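# Nest the wooden boxes upright, largest on the table

## Task

Put every open wooden box inside another so they form one nested stack, with each box resting flat and its opening facing upward (some begin tipped on a side or turned over), and with the largest box standing upright directly on the table.

## Robot and tools

ROBOT. Two arms over a table: left_arm carries a left hand, right_arm a right hand (mirror images). Scene frame: origin at table-top height halfway between the nominal bases, +x away from the robot over the table, +z up, left_arm on the +y side. Measured bases: left_arm (-0.044, +0.324, 0) m, right_arm (+0.004, -0.409, 0) m. Image left/right does not match arm names.

HAND POINT. Each arm is steered by a point 0.05 m in front of the palm, 0.15 m from the flange. Its +z runs along the straight fingers, +y comes out of the palm, +x goes across the palm away from the thumb on the right hand and toward the thumb on the left hand. Straight fingers extend 0.06-0.07 m past the point and sit 0.06 m toward -y of it. A wrist bracket on the little-finger side can strike objects, and with fingers level the wrist may hang below the point and reach the table first.

ROW FORMAT. Every row has 28 numbers in [-1, 1], left arm first then right: dx, dy, dz, rx, ry, rz, then six hand places, then force_limit, speed; repeated for the right arm. Pose numbers are offsets, not poses: they count from that arm's Hand target as it stood when the action or move began, along that Hand target's own axes. 1.0 equals 0.6 m for dx/dy/dz and 180 degrees for the rotation vector rx/ry/rz. All later rows of the same action or move list still count from that same start, not from the row before. Six zeros re-request the current Hand target (hold). The controller clips commanded orientation to 32 degrees from the measured one each step.

HAND PLACES. Write grasp numbers a, b, c in the first three places and exactly 0 in the other three. a (0 to 1) curls index and middle and bends the thumb; b curls ring and little; c swings the thumb across in front of the palm. All zero opens the hand. With c near 1, thumb and fingers can enclose something about 0.035-0.065 m thick (a handle down to ~0.025 m). To keep a grip or leave a hand alone, resend its previous a, b, c and its force_limit and speed. force_limit maps -1..+1 to about 0-10 N at the fingertip (0-15 N for thumb motors); speed rises from near zero at -1 to full at +0.48 and above. For a soft grip use speed -0.94 or lower. To squeeze harder, raise force_limit and send a more closed target than hand_measured; to loosen, send a more open one.

TOOLS.
- execute_actions: actions = list of actions, each a list of up to 15 rows; each row is one 1/30 s step and a short list repeats its last row to fill 15 steps. cameras optional.
- move: target = one 28-number row or up to 15 rows (all offsets from the same starting Hand targets). speed in m/s, 0.002-3.6, default 0.25 (turns up to twice that in rad/s), one value or one per target. blend in m rounds corners in a list. stop_force in N, 3-120, ends an arm's path when its wrist sensor feels that much push; zero (default true) re-zeros before moving; blocking=false returns early but cannot combine with stop_force. Paths are straight, do not avoid obstacles, and end together, max 10 s. Do not rely on stop_force while the hand rotates, and omit it when backing off a contact.
- wait: seconds 0-10.
- stop: brakes a running move.
- zoom_image: camera cam_high, cam_left_wrist or cam_right_wrist; region [x0, y0, x1, y1] in pixels, at most 504 each way, only on the newest images.
- show_instructions: shows reference pages.
- zero_wrist_force: arm left_arm or right_arm.
- finished_scene: optional scene 1; ends the scene irreversibly.
Cameras: cam_high and cam_low 896x504, cam_left_wrist and cam_right_wrist 672x504.

RESULTS. Positions (m), quat_wxyz and velocities are in the scene frame. Hand target is the last commanded (clipped) pose; the hand point often rests a bit short, and the next command asks for it again. hand_measured, hand_stopped_by (moving, target, force, stalled, fault) and hand_load_n list six motor values in order thumb_turn, thumb_bend, index, middle, ring, little; a load near 0 after grasping means the object slipped. Wrist force/torque are in the hand point's axes, a third line giving the peak since last shown. The move: line reports done, off_target, moving, held or fault plus limits (paced, held). MOTOR HOT warns of overheating; the arm brakes at 85 °C.

CAUTIONS. Arms are stiff: commanding even slightly past a firm contact can trigger a 10 s fault stop (contact force around 150 N, or joint torque limits 141 N m shoulder/elbow, 26.3 N m wrists). Keep the arms from touching each other; never close a hand on the other hand. Move slowly near contact, avoid paths close to an arm's own base, do not drop boxes from height or release them while moving, do not slam, and never let anything leave the table. Long stretched holds heat motors. Objects may occasionally be nudged by outside pushes; check the final state before finishing.

Each tool is called after "Emit:" in YAML: its name, and indented under it one key for each argument.

Reference images:

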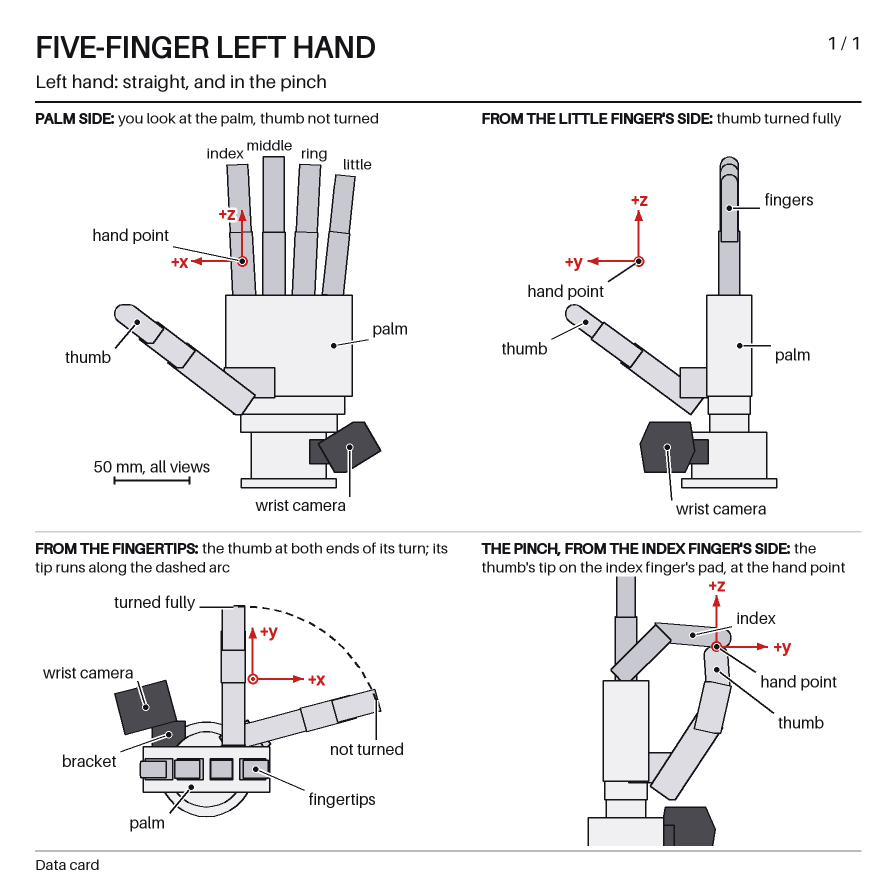

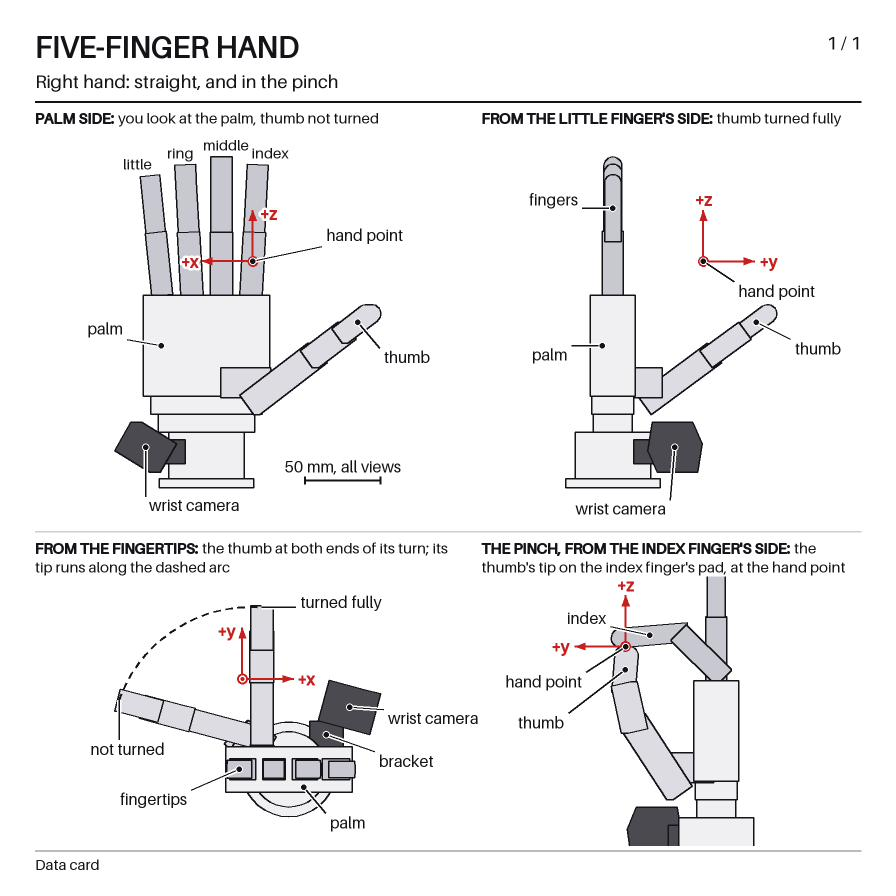

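## Session

Emit:
execute_actions:
  actions: []

Scene clock: 0.00 s.
left_arm: end_effector_position=(+0.4424, +0.2397, +0.1439) hand_measured=(-1.000, -1.000, -1.000, -1.000, -1.000, -1.000) hand_load_n=(+0.5, +0.0, +0.0, +0.0, +0.0, +0.0) hand_stopped_by=(target, target, target, target, target, target) hand_force_limit=0.00 hand_speed=-0.80 end_effector_quat_wxyz=(+0.698, -0.524, +0.487, -0.037) | right_arm: end_effector_position=(+0.3390, -0.3115, +0.1479) hand_measured=(-1.000, -1.000, -1.000, -1.000, -1.000, -1.000) hand_load_n=(+0.0, +0.0, +0.0, +0.0, +0.0, +0.0) hand_stopped_by=(target, target, target, target, target, target) hand_force_limit=0.00 hand_speed=-0.80 end_effector_quat_wxyz=(+0.322, -0.294, +0.850, -0.296)
Joint positions: left_arm=[2.768 -1.821 -2.042 3.805 -2.711 3.785] | right_arm=[-0.164 -1.961 2.342 0.305 1.797 -2.465]
Joint velocities: within noise
Joint torques (N m): no reading
Wrist force (N): no reading
Wrist torque (N m): no reading
Wrist force, peak (N): no reading
Hand target: left_arm +0.4424, +0.2397, +0.1439; +0.698, -0.524, +0.487, -0.037 | right_arm +0.3390, -0.3115, +0.1479; +0.322, -0.294, +0.850, -0.296

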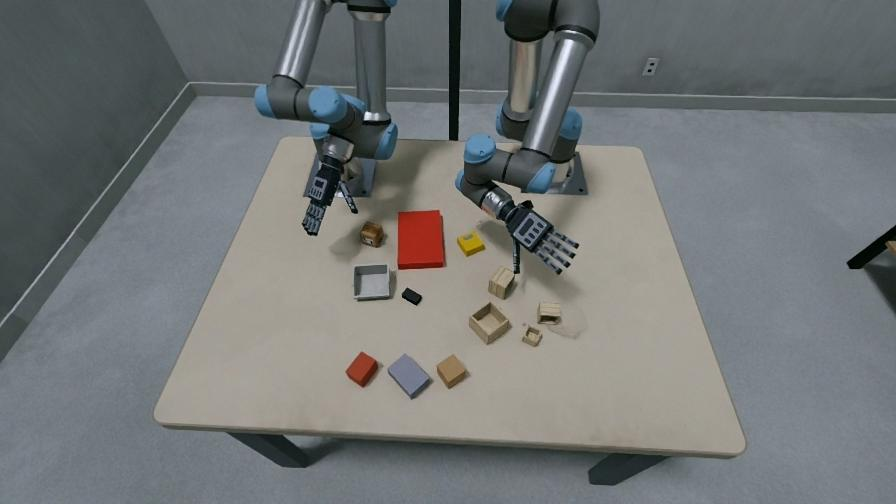

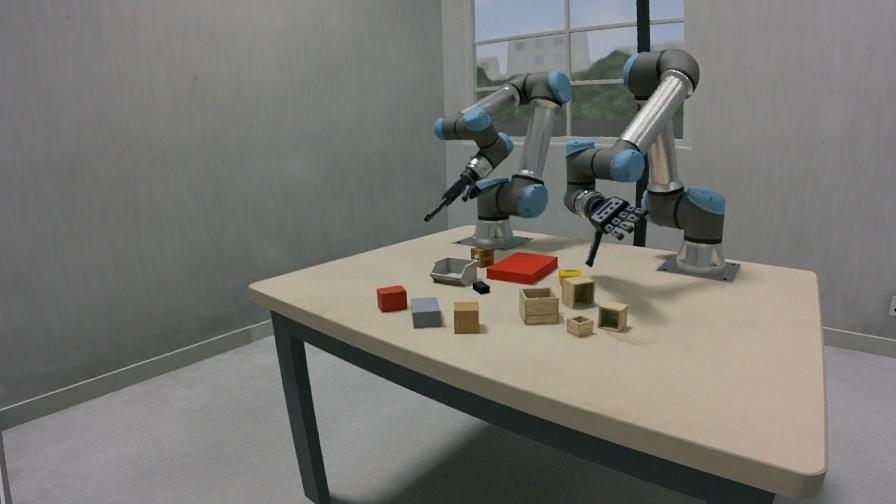

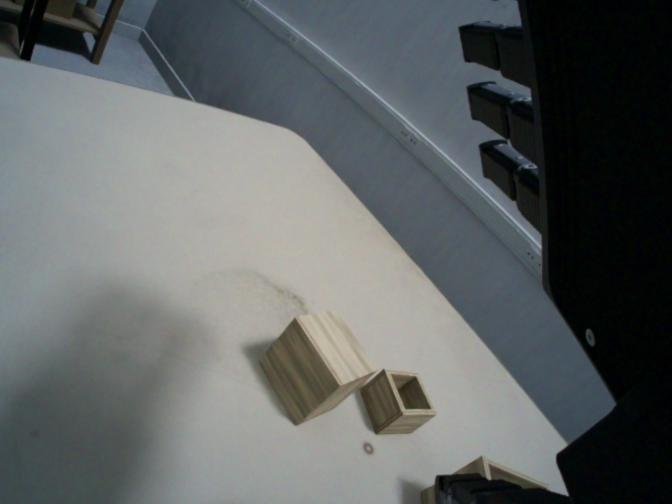

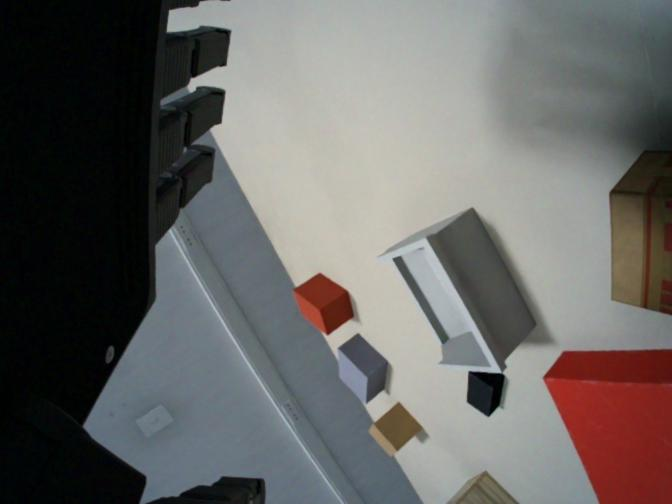

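Emit:
zoom_image:
  camera: "cam_high"
  region: [330, 200, 630, 410]

Emit:
zoom_image:
  camera: "cam_low"
  region: [360, 220, 660, 360]

Emit:
zoom_image:
  camera: "cam_high"
  region: [440, 230, 620, 380]

Emit:
zoom_image:
  camera: "cam_low"
  region: [500, 250, 660, 350]

Scaled by 1.680 from the camera's 896x504 image, which has a finer 1280x720 frame.

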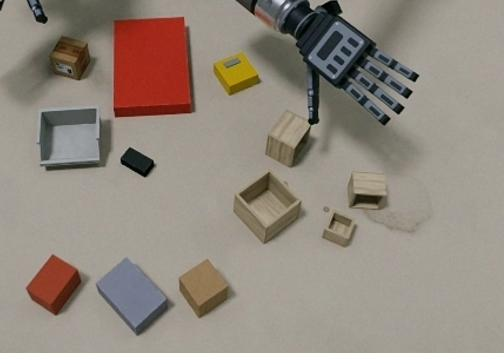

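Scaled by 1.680 from the camera's 896x504 image, which has a finer 1280x720 frame.

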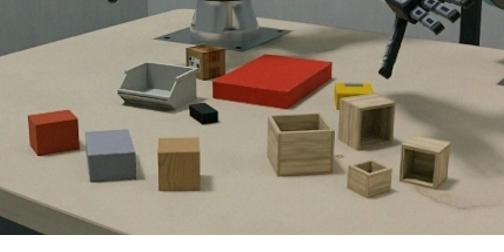

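Scaled by 2.800 from the camera's 896x504 image, which has a finer 1280x720 frame.

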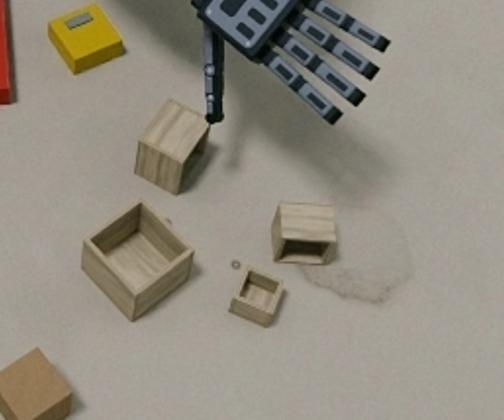

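Scaled by 3.150 from the camera's 896x504 image, which has a finer 1280x720 frame.

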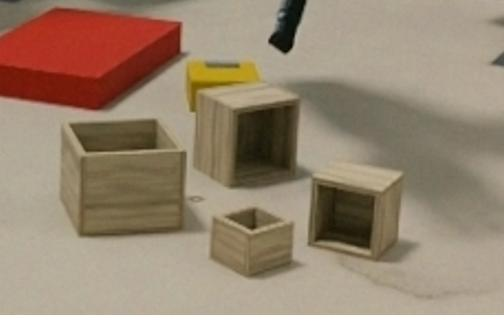

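Emit:
zoom_image:
  camera: "cam_high"
  region: [280, 120, 400, 210]

Emit:
zoom_image:
  camera: "cam_high"
  region: [500, 110, 620, 200]

Scaled by 4.200 from the camera's 896x504 image, which has a finer 1280x720 frame.

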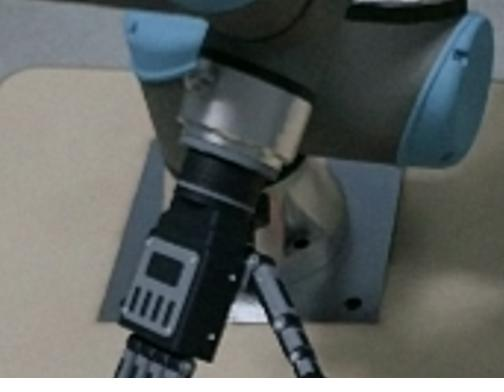

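Scaled by 4.200 from the camera's 896x504 image, which has a finer 1280x720 frame.

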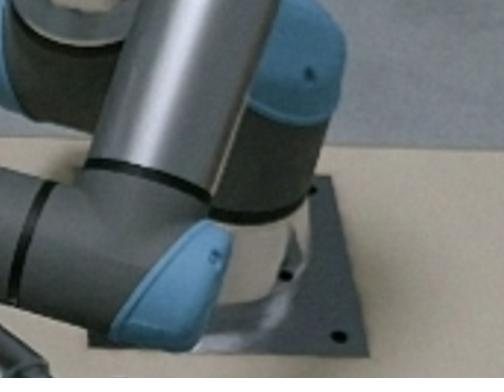

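Emit:
zoom_image:
  camera: "cam_high"
  region: [460, 260, 530, 350]

Emit:
zoom_image:
  camera: "cam_high"
  region: [510, 290, 580, 360]

Emit:
zoom_image:
  camera: "cam_low"
  region: [510, 270, 640, 350]

Emit:
zoom_image:
  camera: "cam_left_wrist"
  region: [200, 280, 600, 504]

Scaled by 5.600 from the camera's 896x504 image, which has a finer 1280x720 frame.

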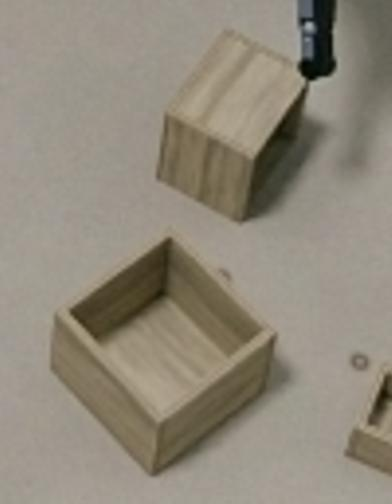

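Scaled by 7.200 from the camera's 896x504 image, which has a finer 1280x720 frame.

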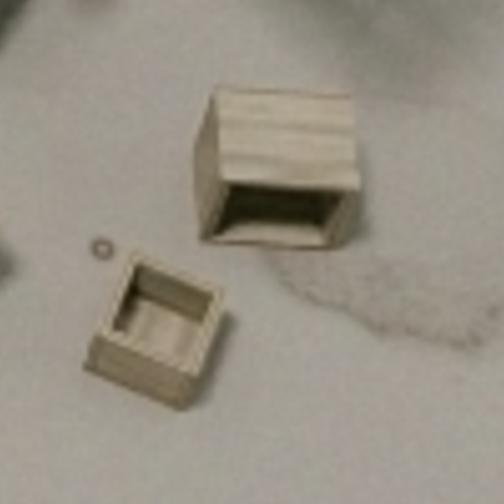

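Scaled by 3.877 from the camera's 896x504 image, which has a finer 1280x720 frame.

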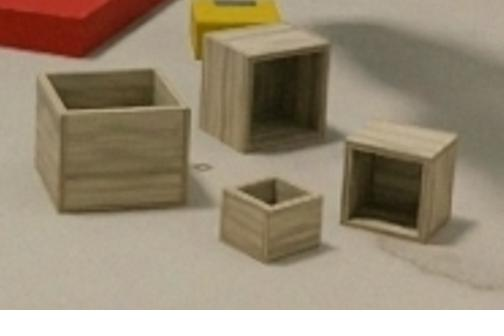

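Scaled by 1.260 from the camera's 672x504 image, which has a finer 960x720 frame.

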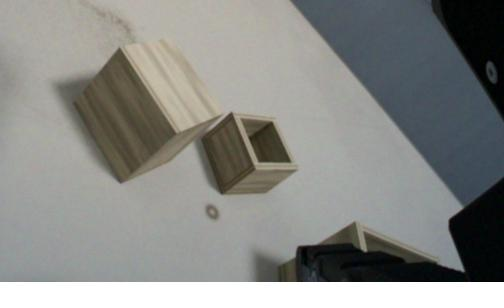

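Emit:
move:
  target: [0.015,-0.1027,-0.0075,-0.1281,0.5155,-0.1150, 0.12,0,1,0,0,0,-0.4,-0.3, 0,0,0,0,0,0, 0,0,0,0,0,0, 0,-0.8]
  cameras: ["all"]

Scene clock: 251.60 s.
left_arm: end_effector_position=(+0.4722, +0.2040, +0.1855) hand_measured=(+1.000, -0.560, -0.760, -0.910, -0.982, -1.000) hand_load_n=(+0.0, +0.0, +0.0, +0.0, +0.0, +0.0) hand_stopped_by=(target, target, target, target, target, target) hand_force_limit=-0.40 hand_speed=-0.30 end_effector_quat_wxyz=(+0.011, -0.520, +0.742, -0.424) | right_arm: end_effector_position=(+0.3390, -0.3115, +0.1479) hand_measured=(-1.000, -1.000, -1.000, -1.000, -1.000, -1.000) hand_load_n=(-0.5, +0.0, +0.0, +0.5, +0.0, +0.0) hand_stopped_by=(target, target, target, target, target, target) hand_force_limit=0.00 hand_speed=-0.80 end_effector_quat_wxyz=(+0.322, -0.294, +0.850, -0.296)
Joint positions: left_arm=[3.544 -2.007 -1.527 2.233 -0.728 3.772] | right_arm=[-0.164 -1.961 2.342 0.305 1.797 -2.465]
Joint torques (N m): left_arm=[-6.76 36.62 7.43 -2.91 0.53 0.57] | right_arm=[-0.81 -1.92 -19.24 0.51 0.03 0.04]
Wrist force (N): left_arm=[-0.7 -0.1 2.0] | right_arm=[0.2 0.2 0.0]
Wrist torque (N m): left_arm=[-0.02 -0.18 0.06] | right_arm=[0.03 -0.04 0.02]
Wrist force, peak (N): left_arm=[-1.2 -0.3 2.3] | right_arm=[0.3 0.3 0.1]
Hand target: left_arm +0.4722, +0.2040, +0.1855; +0.011, -0.520, +0.742, -0.424 | right_arm +0.3390, -0.3115, +0.1479; +0.322, -0.294, +0.850, -0.296
Off the commanded pose: left_arm 0.000 m, 0 deg | right_arm 0.000 m, 0 deg.
move: done

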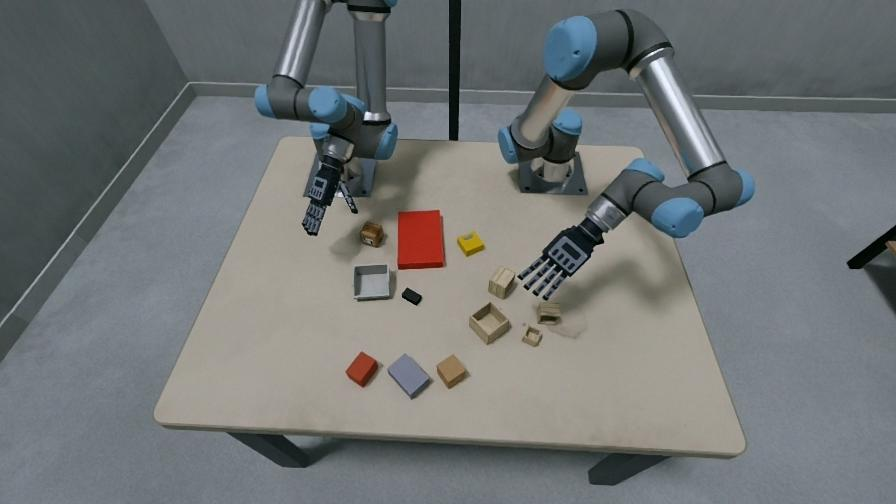

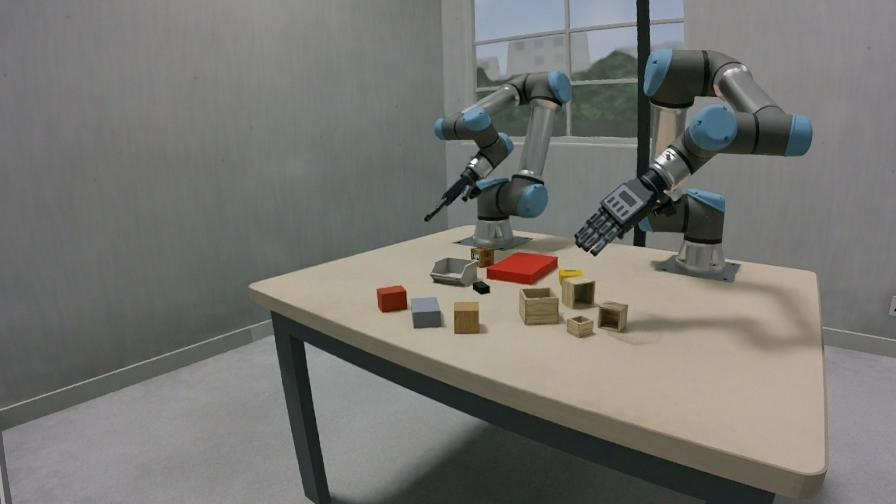

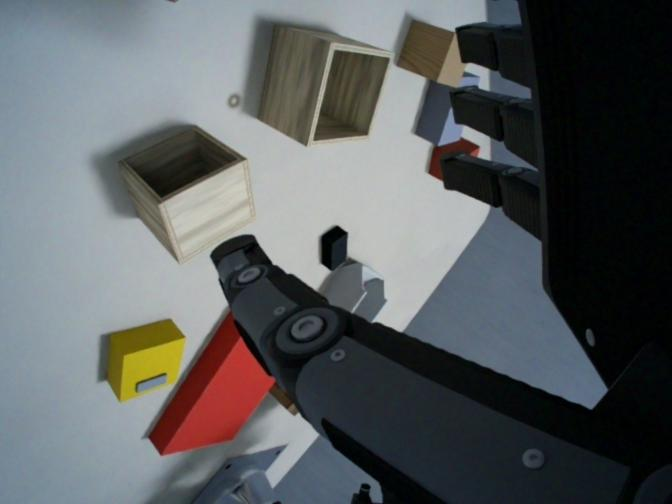

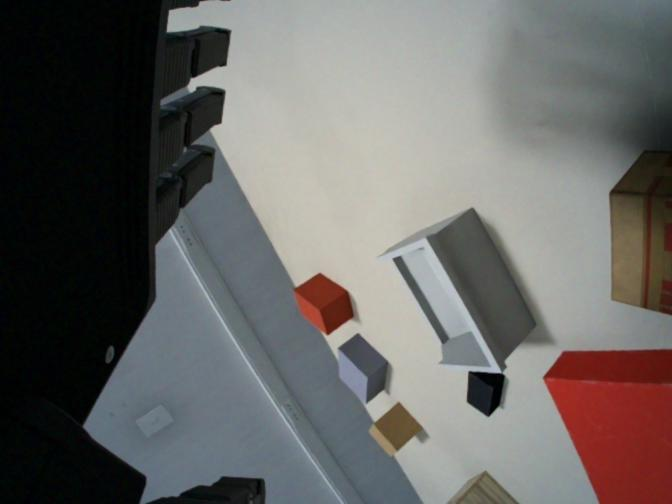

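Emit:
move:
  target: [-0.0013,0.1105,0.1245,0,0,0, 0.12,0,1,0,0,0,-0.4,-0.3, 0,0,0,0,0,0, 0,0,0,0,0,0, 0,-0.8]
  speed: 0.15
  cameras: ["all"]

Emit:
zoom_image:
  camera: "cam_left_wrist"
  region: [80, 20, 420, 300]

Emit:
zoom_image:
  camera: "cam_high"
  region: [450, 230, 610, 350]

Scene clock: 287.73 s.
left_arm: end_effector_position=(+0.4561, +0.1652, +0.0948) hand_measured=(+1.000, -0.560, -0.760, -0.910, -0.982, -1.000) hand_load_n=(+0.0, +0.0, +0.0, +0.0, -0.5, +0.0) hand_stopped_by=(target, target, target, target, target, target) hand_force_limit=-0.40 hand_speed=-0.30 end_effector_quat_wxyz=(+0.011, -0.520, +0.742, -0.424) | right_arm: end_effector_position=(+0.3390, -0.3115, +0.1479) hand_measured=(-1.000, -1.000, -1.000, -1.000, -1.000, -1.000) hand_load_n=(+0.0, +0.0, +0.0, +0.0, +0.0, -0.5) hand_stopped_by=(target, target, target, target, target, target) hand_force_limit=0.00 hand_speed=-0.80 end_effector_quat_wxyz=(+0.322, -0.294, +0.850, -0.296)
Joint positions: left_arm=[3.474 -2.056 -1.694 2.523 -0.749 3.674] | right_arm=[-0.164 -1.961 2.342 0.305 1.797 -2.465]
Joint torques (N m): left_arm=[4.51 44.38 20.84 -1.05 2.63 0.56] | right_arm=[-1.07 -2.58 -19.24 0.36 -0.14 0.06]
Wrist force (N): left_arm=[-0.5 0.1 2.1] | right_arm=[0.0 -0.1 -0.1]
Wrist torque (N m): left_arm=[-0.03 -0.22 -0.04] | right_arm=[-0.01 0.00 0.00]
Wrist force, peak (N): left_arm=[-0.4 1.0 3.2] | right_arm=[0.2 0.4 0.0]
Hand target: left_arm +0.4562, +0.1652, +0.0948; +0.011, -0.520, +0.742, -0.424 | right_arm +0.3390, -0.3115, +0.1479; +0.322, -0.294, +0.850, -0.296
Off the commanded pose: left_arm 0.000 m, 0 deg | right_arm 0.000 m, 0 deg.
move: done

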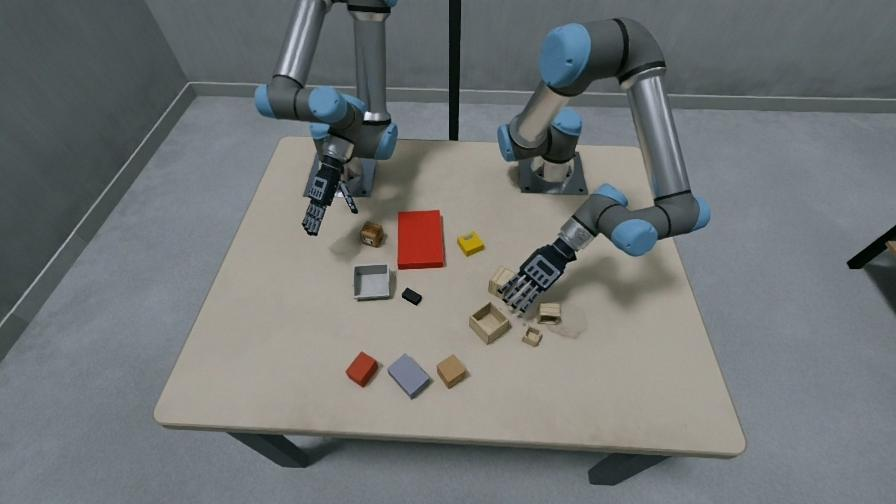

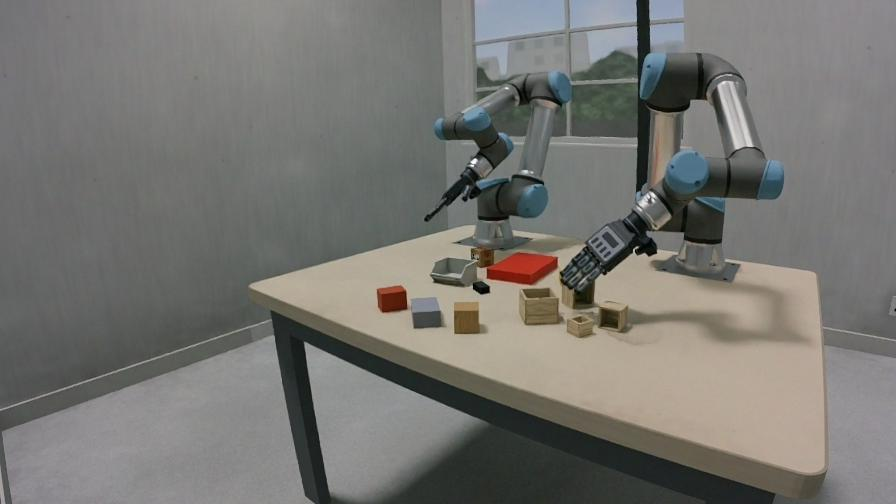

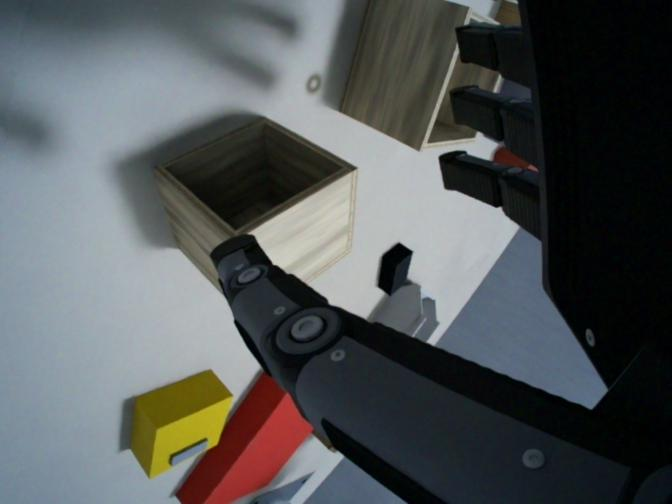

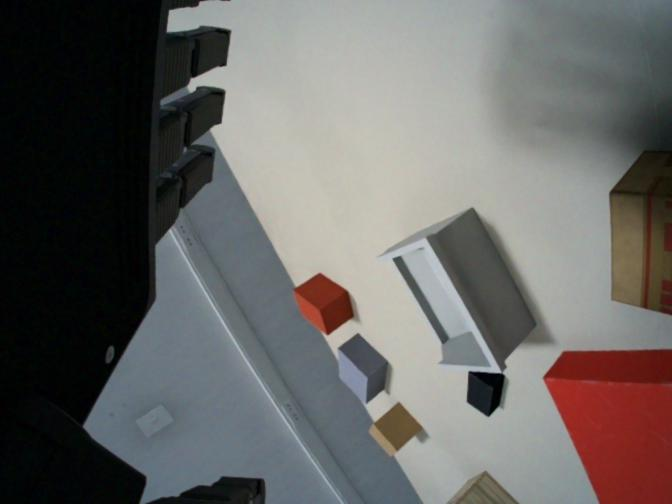

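Scaled by 1.482 from the camera's 672x504 image, which has a finer 960x720 frame.

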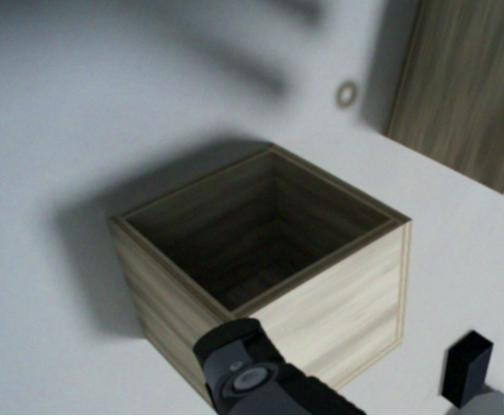

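Scaled by 3.150 from the camera's 896x504 image, which has a finer 1280x720 frame.

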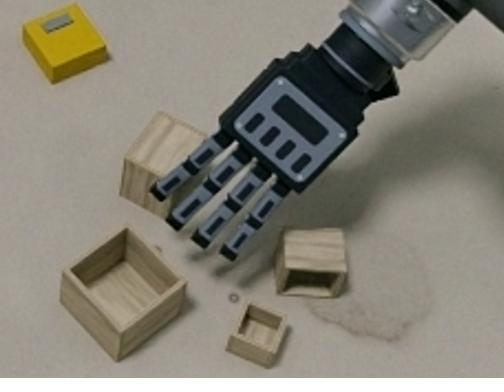

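Emit:
move:
  target: [0,0.0707,0.0707,0,0,0, 0.12,0,1,0,0,0,-0.4,-0.3, 0,0,0,0,0,0, 0,0,0,0,0,0, 0,-0.8]
  speed: 0.08
  stop_force: 8
  cameras: ["cam_left_wrist","cam_high","cam_low"]

Emit:
zoom_image:
  camera: "cam_left_wrist"
  region: [80, 20, 560, 380]

Emit:
zoom_image:
  camera: "cam_high"
  region: [470, 240, 590, 350]

Emit:
zoom_image:
  camera: "cam_low"
  region: [510, 250, 640, 350]

Scene clock: 303.57 s.
left_arm: end_effector_position=(+0.4432, +0.1433, +0.0405) hand_measured=(+1.000, -0.560, -0.760, -0.910, -0.982, -1.000) hand_load_n=(+0.0, +0.0, +0.0, +0.0, +0.0, +0.0) hand_stopped_by=(target, target, target, target, target, target) hand_force_limit=-0.40 hand_speed=-0.30 end_effector_quat_wxyz=(+0.011, -0.520, +0.742, -0.424) | right_arm: end_effector_position=(+0.3390, -0.3115, +0.1479) hand_measured=(-1.000, -1.000, -1.000, -1.000, -1.000, -1.000) hand_load_n=(-0.5, +0.0, +0.0, +0.0, +0.0, +0.0) hand_stopped_by=(target, target, target, target, target, target) hand_force_limit=0.00 hand_speed=-0.80 end_effector_quat_wxyz=(+0.322, -0.294, +0.850, -0.296)
Joint positions: left_arm=[3.434 -2.103 -1.78 2.696 -0.763 3.619] | right_arm=[-0.164 -1.961 2.342 0.305 1.797 -2.465]
Joint torques (N m): left_arm=[6.32 44.64 22.45 -0.47 2.38 0.95] | right_arm=[-0.84 -1.58 -19.47 0.33 -0.22 -0.05]
Wrist force (N): left_arm=[-0.8 0.0 2.3] | right_arm=[0.1 0.2 -0.1]
Wrist torque (N m): left_arm=[-0.05 -0.19 -0.04] | right_arm=[0.05 -0.02 0.01]
Wrist force, peak (N): left_arm=[-0.8 0.7 2.8] | right_arm=[0.0 0.1 -0.4]
Hand target: left_arm +0.4432, +0.1433, +0.0405; +0.011, -0.520, +0.742, -0.424 | right_arm +0.3390, -0.3115, +0.1479; +0.322, -0.294, +0.850, -0.296
Off the commanded pose: left_arm 0.000 m, 0 deg | right_arm 0.000 m, 0 deg.
move: done
Images, in order (width x height): cam_high 896x504, cam_low 896x504, cam_left_wrist 672x504.

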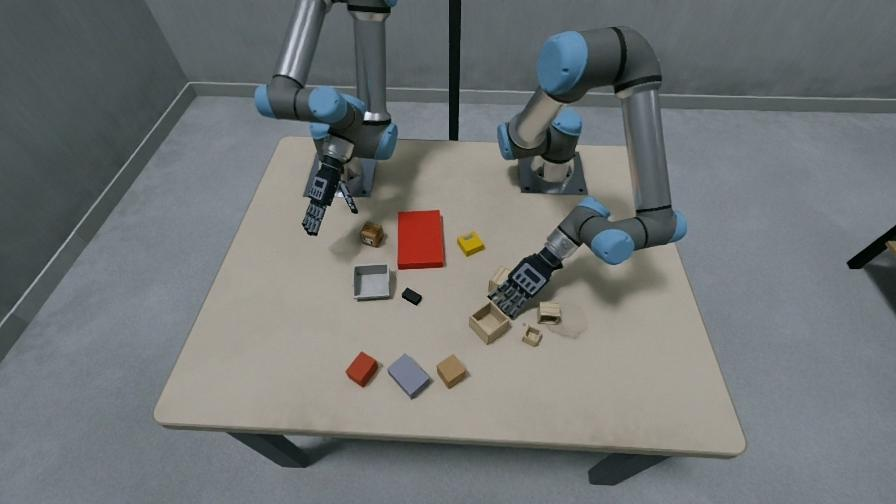

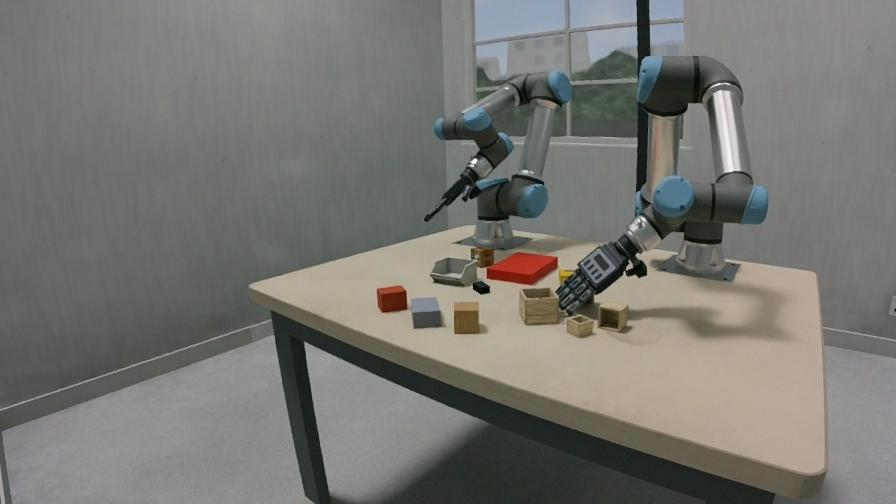

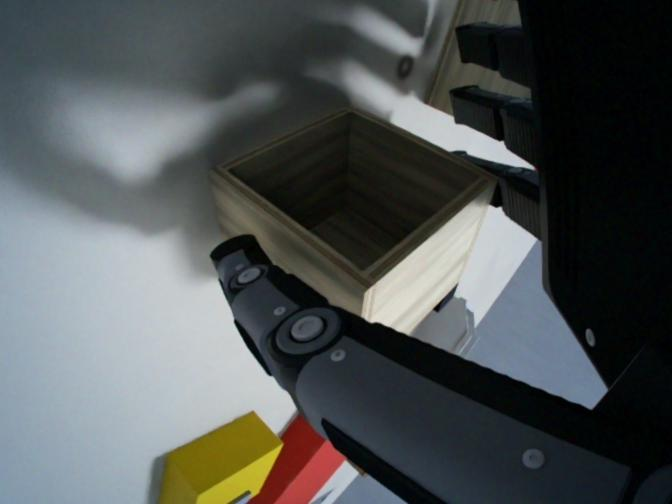

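Scaled by 1.050 from the camera's 672x504 image, which has a finer 960x720 frame.

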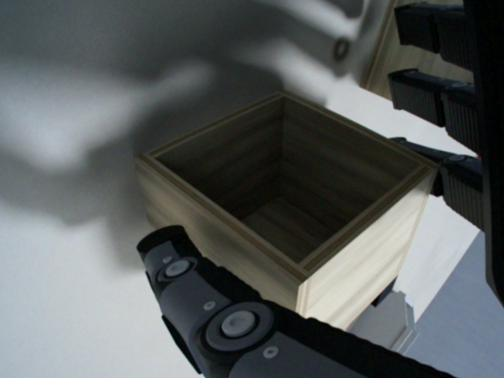

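Scaled by 4.200 from the camera's 896x504 image, which has a finer 1280x720 frame.

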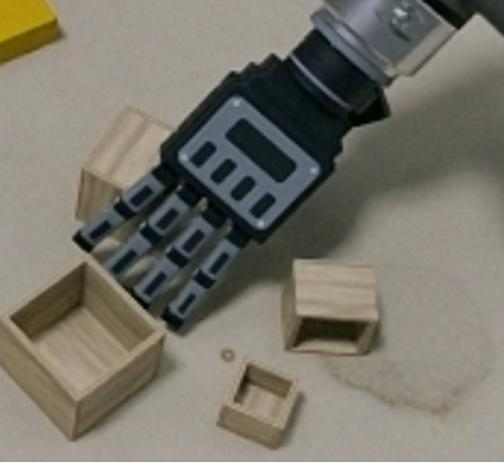

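Scaled by 3.877 from the camera's 896x504 image, which has a finer 1280x720 frame.

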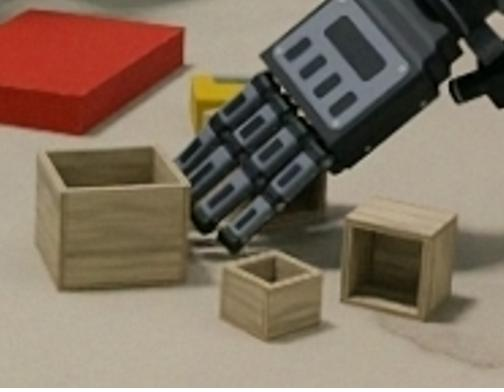

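Emit:
move:
  target: [0,0,0,0,0,0, 0.5,0,1,0,0,0,-0.5,-0.9, 0,0,0,0,0,0, 0,0,0,0,0,0, 0,-0.8]
  cameras: ["cam_left_wrist","cam_high"]

Emit:
zoom_image:
  camera: "cam_left_wrist"
  region: [80, 20, 560, 380]

Scene clock: 310.17 s.
left_arm: end_effector_position=(+0.4433, +0.1433, +0.0405) hand_measured=(+1.000, -0.464, -0.528, -0.418, -0.926, -1.000) hand_load_n=(+2.0, +9.0, +1.0, +4.5, +0.5, +0.0) hand_stopped_by=(target, force, force, force, target, target) hand_force_limit=-0.50 hand_speed=-0.90 end_effector_quat_wxyz=(+0.011, -0.520, +0.742, -0.424) | right_arm: end_effector_position=(+0.3390, -0.3115, +0.1479) hand_measured=(-1.000, -1.000, -1.000, -1.000, -1.000, -1.000) hand_load_n=(+0.0, +0.0, +0.0, +0.0, +0.0, +0.0) hand_stopped_by=(target, target, target, target, target, target) hand_force_limit=0.00 hand_speed=-0.80 end_effector_quat_wxyz=(+0.322, -0.294, +0.850, -0.296)
Joint positions: left_arm=[3.434 -2.103 -1.78 2.696 -0.763 3.619] | right_arm=[-0.164 -1.961 2.342 0.305 1.797 -2.465]
Joint torques (N m): left_arm=[5.4 38.51 19.74 -0.48 2.41 0.73] | right_arm=[-0.43 -2.19 -19.51 0.34 -0.17 -0.12]
Wrist force (N): left_arm=[-0.3 -0.9 1.2] | right_arm=[0.2 0.0 -0.2]
Wrist torque (N m): left_arm=[-0.07 -0.19 -0.05] | right_arm=[0.01 -0.03 0.01]
Wrist force, peak (N): left_arm=[0.1 -2.8 1.0] | right_arm=[0.3 0.3 -0.1]
Hand target: left_arm +0.4432, +0.1433, +0.0405; +0.011, -0.520, +0.742, -0.424 | right_arm +0.3390, -0.3115, +0.1479; +0.322, -0.294, +0.850, -0.296
Off the commanded pose: left_arm 0.000 m, 0 deg | right_arm 0.000 m, 0 deg.
move: done
Images, in order (width x height): cam_high 896x504, cam_left_wrist 672x504.

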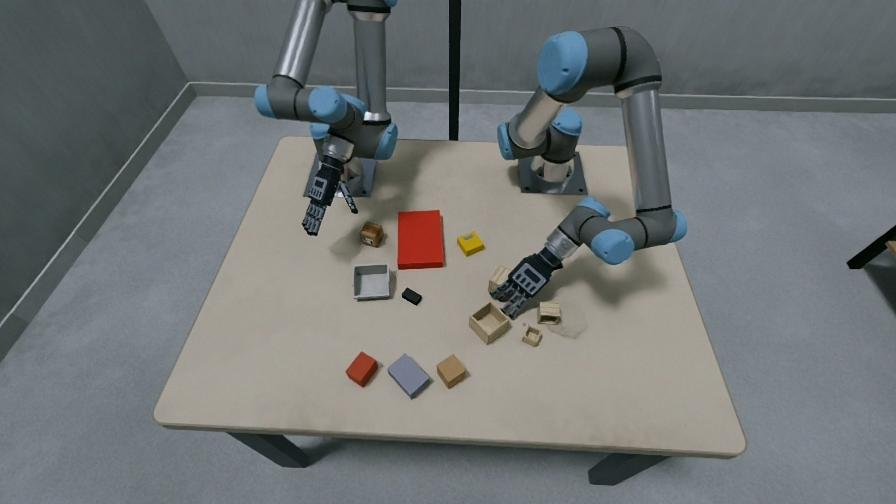

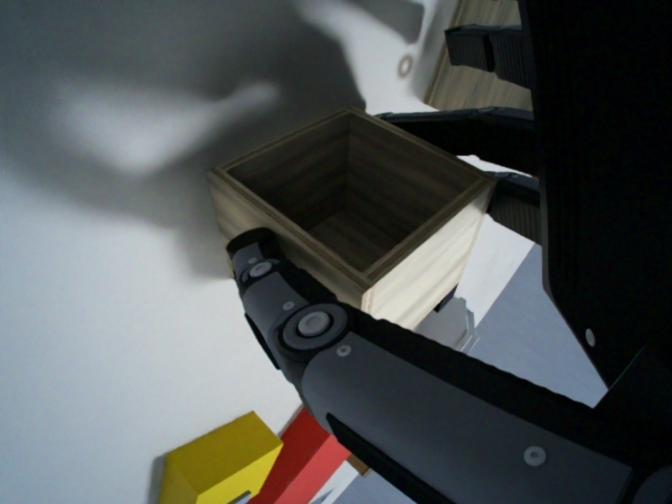

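Scaled by 1.050 from the camera's 672x504 image, which has a finer 960x720 frame.

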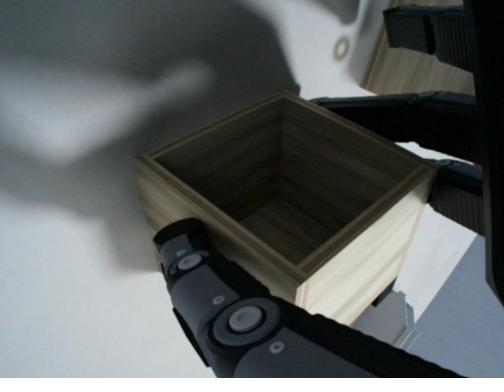

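Emit:
move:
  target:
    - [0.0423,-0.0641,-0.0641,0,0,0, 0.5,0,1,0,0,0,-0.5,-0.9, 0,0,0,0,0,0, 0,0,0,0,0,0, 0,-0.8]
    - [0.0283,-0.0222,-0.1658,0,-0.3536,0.3536, 0.5,0,1,0,0,0,-0.5,-0.9, 0,0,0,0,0,0, 0,0,0,0,0,0, 0,-0.8]
  speed: [0.1,0.25]
  blend: [0.02,0]
  cameras: ["all"]

Emit:
zoom_image:
  camera: "cam_left_wrist"
  region: [80, 20, 560, 380]

Emit:
zoom_image:
  camera: "cam_low"
  region: [500, 210, 680, 350]

Scene clock: 346.77 s.
left_arm: end_effector_position=(+0.4001, +0.1900, +0.1198) hand_measured=(+1.000, -0.464, -0.528, -0.418, -0.926, -1.000) hand_load_n=(+2.0, +9.0, +1.0, +5.0, +0.0, +0.0) hand_stopped_by=(target, force, force, force, target, target) hand_force_limit=-0.50 hand_speed=-0.90 end_effector_quat_wxyz=(+0.591, -0.208, +0.779, -0.034) | right_arm: end_effector_position=(+0.3390, -0.3115, +0.1479) hand_measured=(-1.000, -1.000, -1.000, -1.000, -1.000, -1.000) hand_load_n=(+0.0, +0.0, +0.0, +0.0, -0.5, -0.5) hand_stopped_by=(target, target, target, target, target, target) hand_force_limit=0.00 hand_speed=-0.80 end_effector_quat_wxyz=(+0.322, -0.294, +0.850, -0.296)
Joint positions: left_arm=[2.796 -1.643 -2.196 3.486 -2.09 4.213] | right_arm=[-0.164 -1.961 2.342 0.305 1.797 -2.465]
Joint torques (N m): left_arm=[2.62 29.93 25.08 1.44 0.01 0.81] | right_arm=[-0.35 -2.63 -19.69 0.25 -0.32 -0.17]
Wrist force (N): left_arm=[0.7 -0.8 0.9] | right_arm=[-0.1 0.1 -0.1]
Wrist torque (N m): left_arm=[-0.08 -0.02 -0.01] | right_arm=[0.02 0.01 0.00]
Wrist force, peak (N): left_arm=[-1.3 1.1 3.3] | right_arm=[0.0 -0.1 -0.5]
Hand target: left_arm +0.4001, +0.1900, +0.1200; +0.591, -0.208, +0.779, -0.034 | right_arm +0.3390, -0.3115, +0.1479; +0.322, -0.294, +0.850, -0.296
Off the commanded pose: left_arm 0.000 m, 0 deg | right_arm 0.000 m, 0 deg.
move: done

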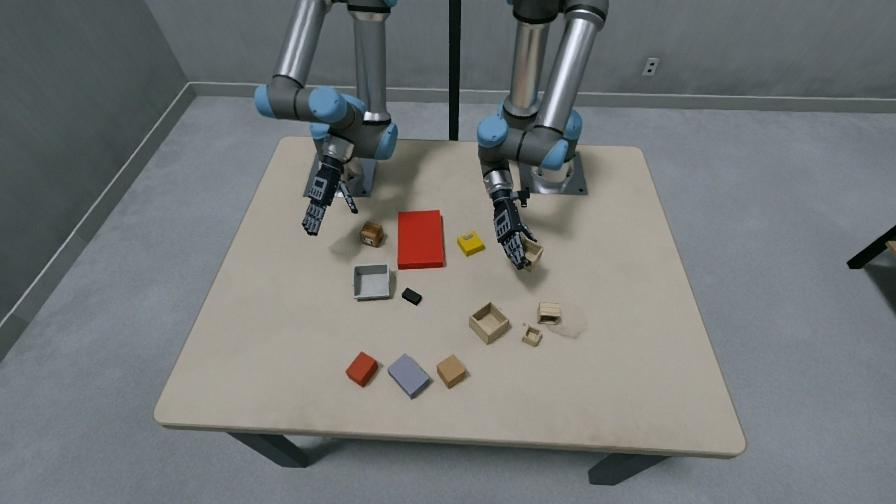

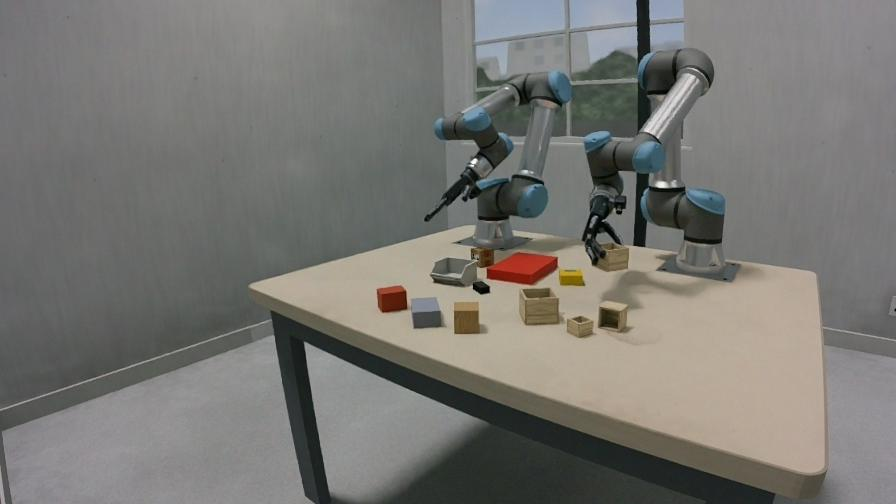

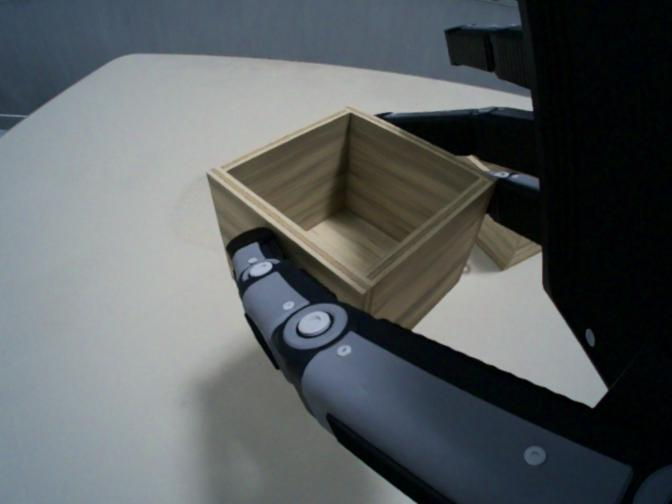

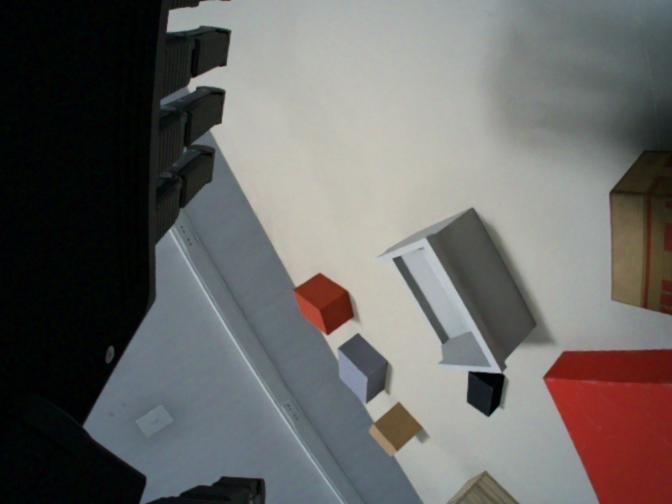

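Scaled by 1.050 from the camera's 672x504 image, which has a finer 960x720 frame.

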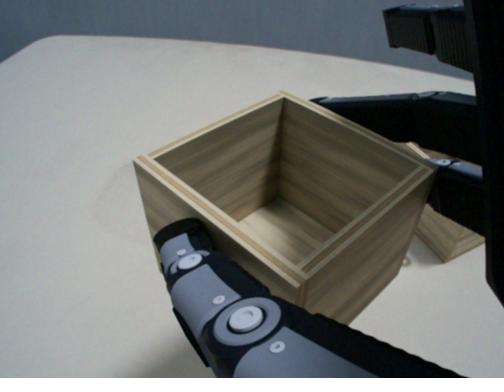

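Scaled by 2.800 from the camera's 896x504 image, which has a finer 1280x720 frame.

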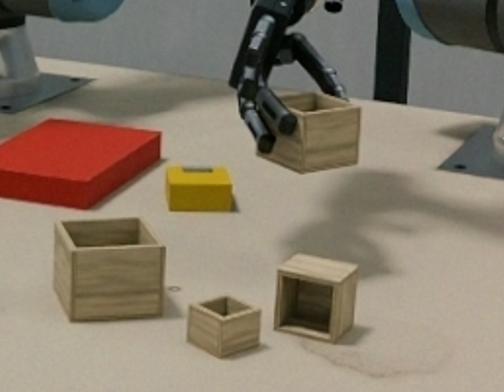

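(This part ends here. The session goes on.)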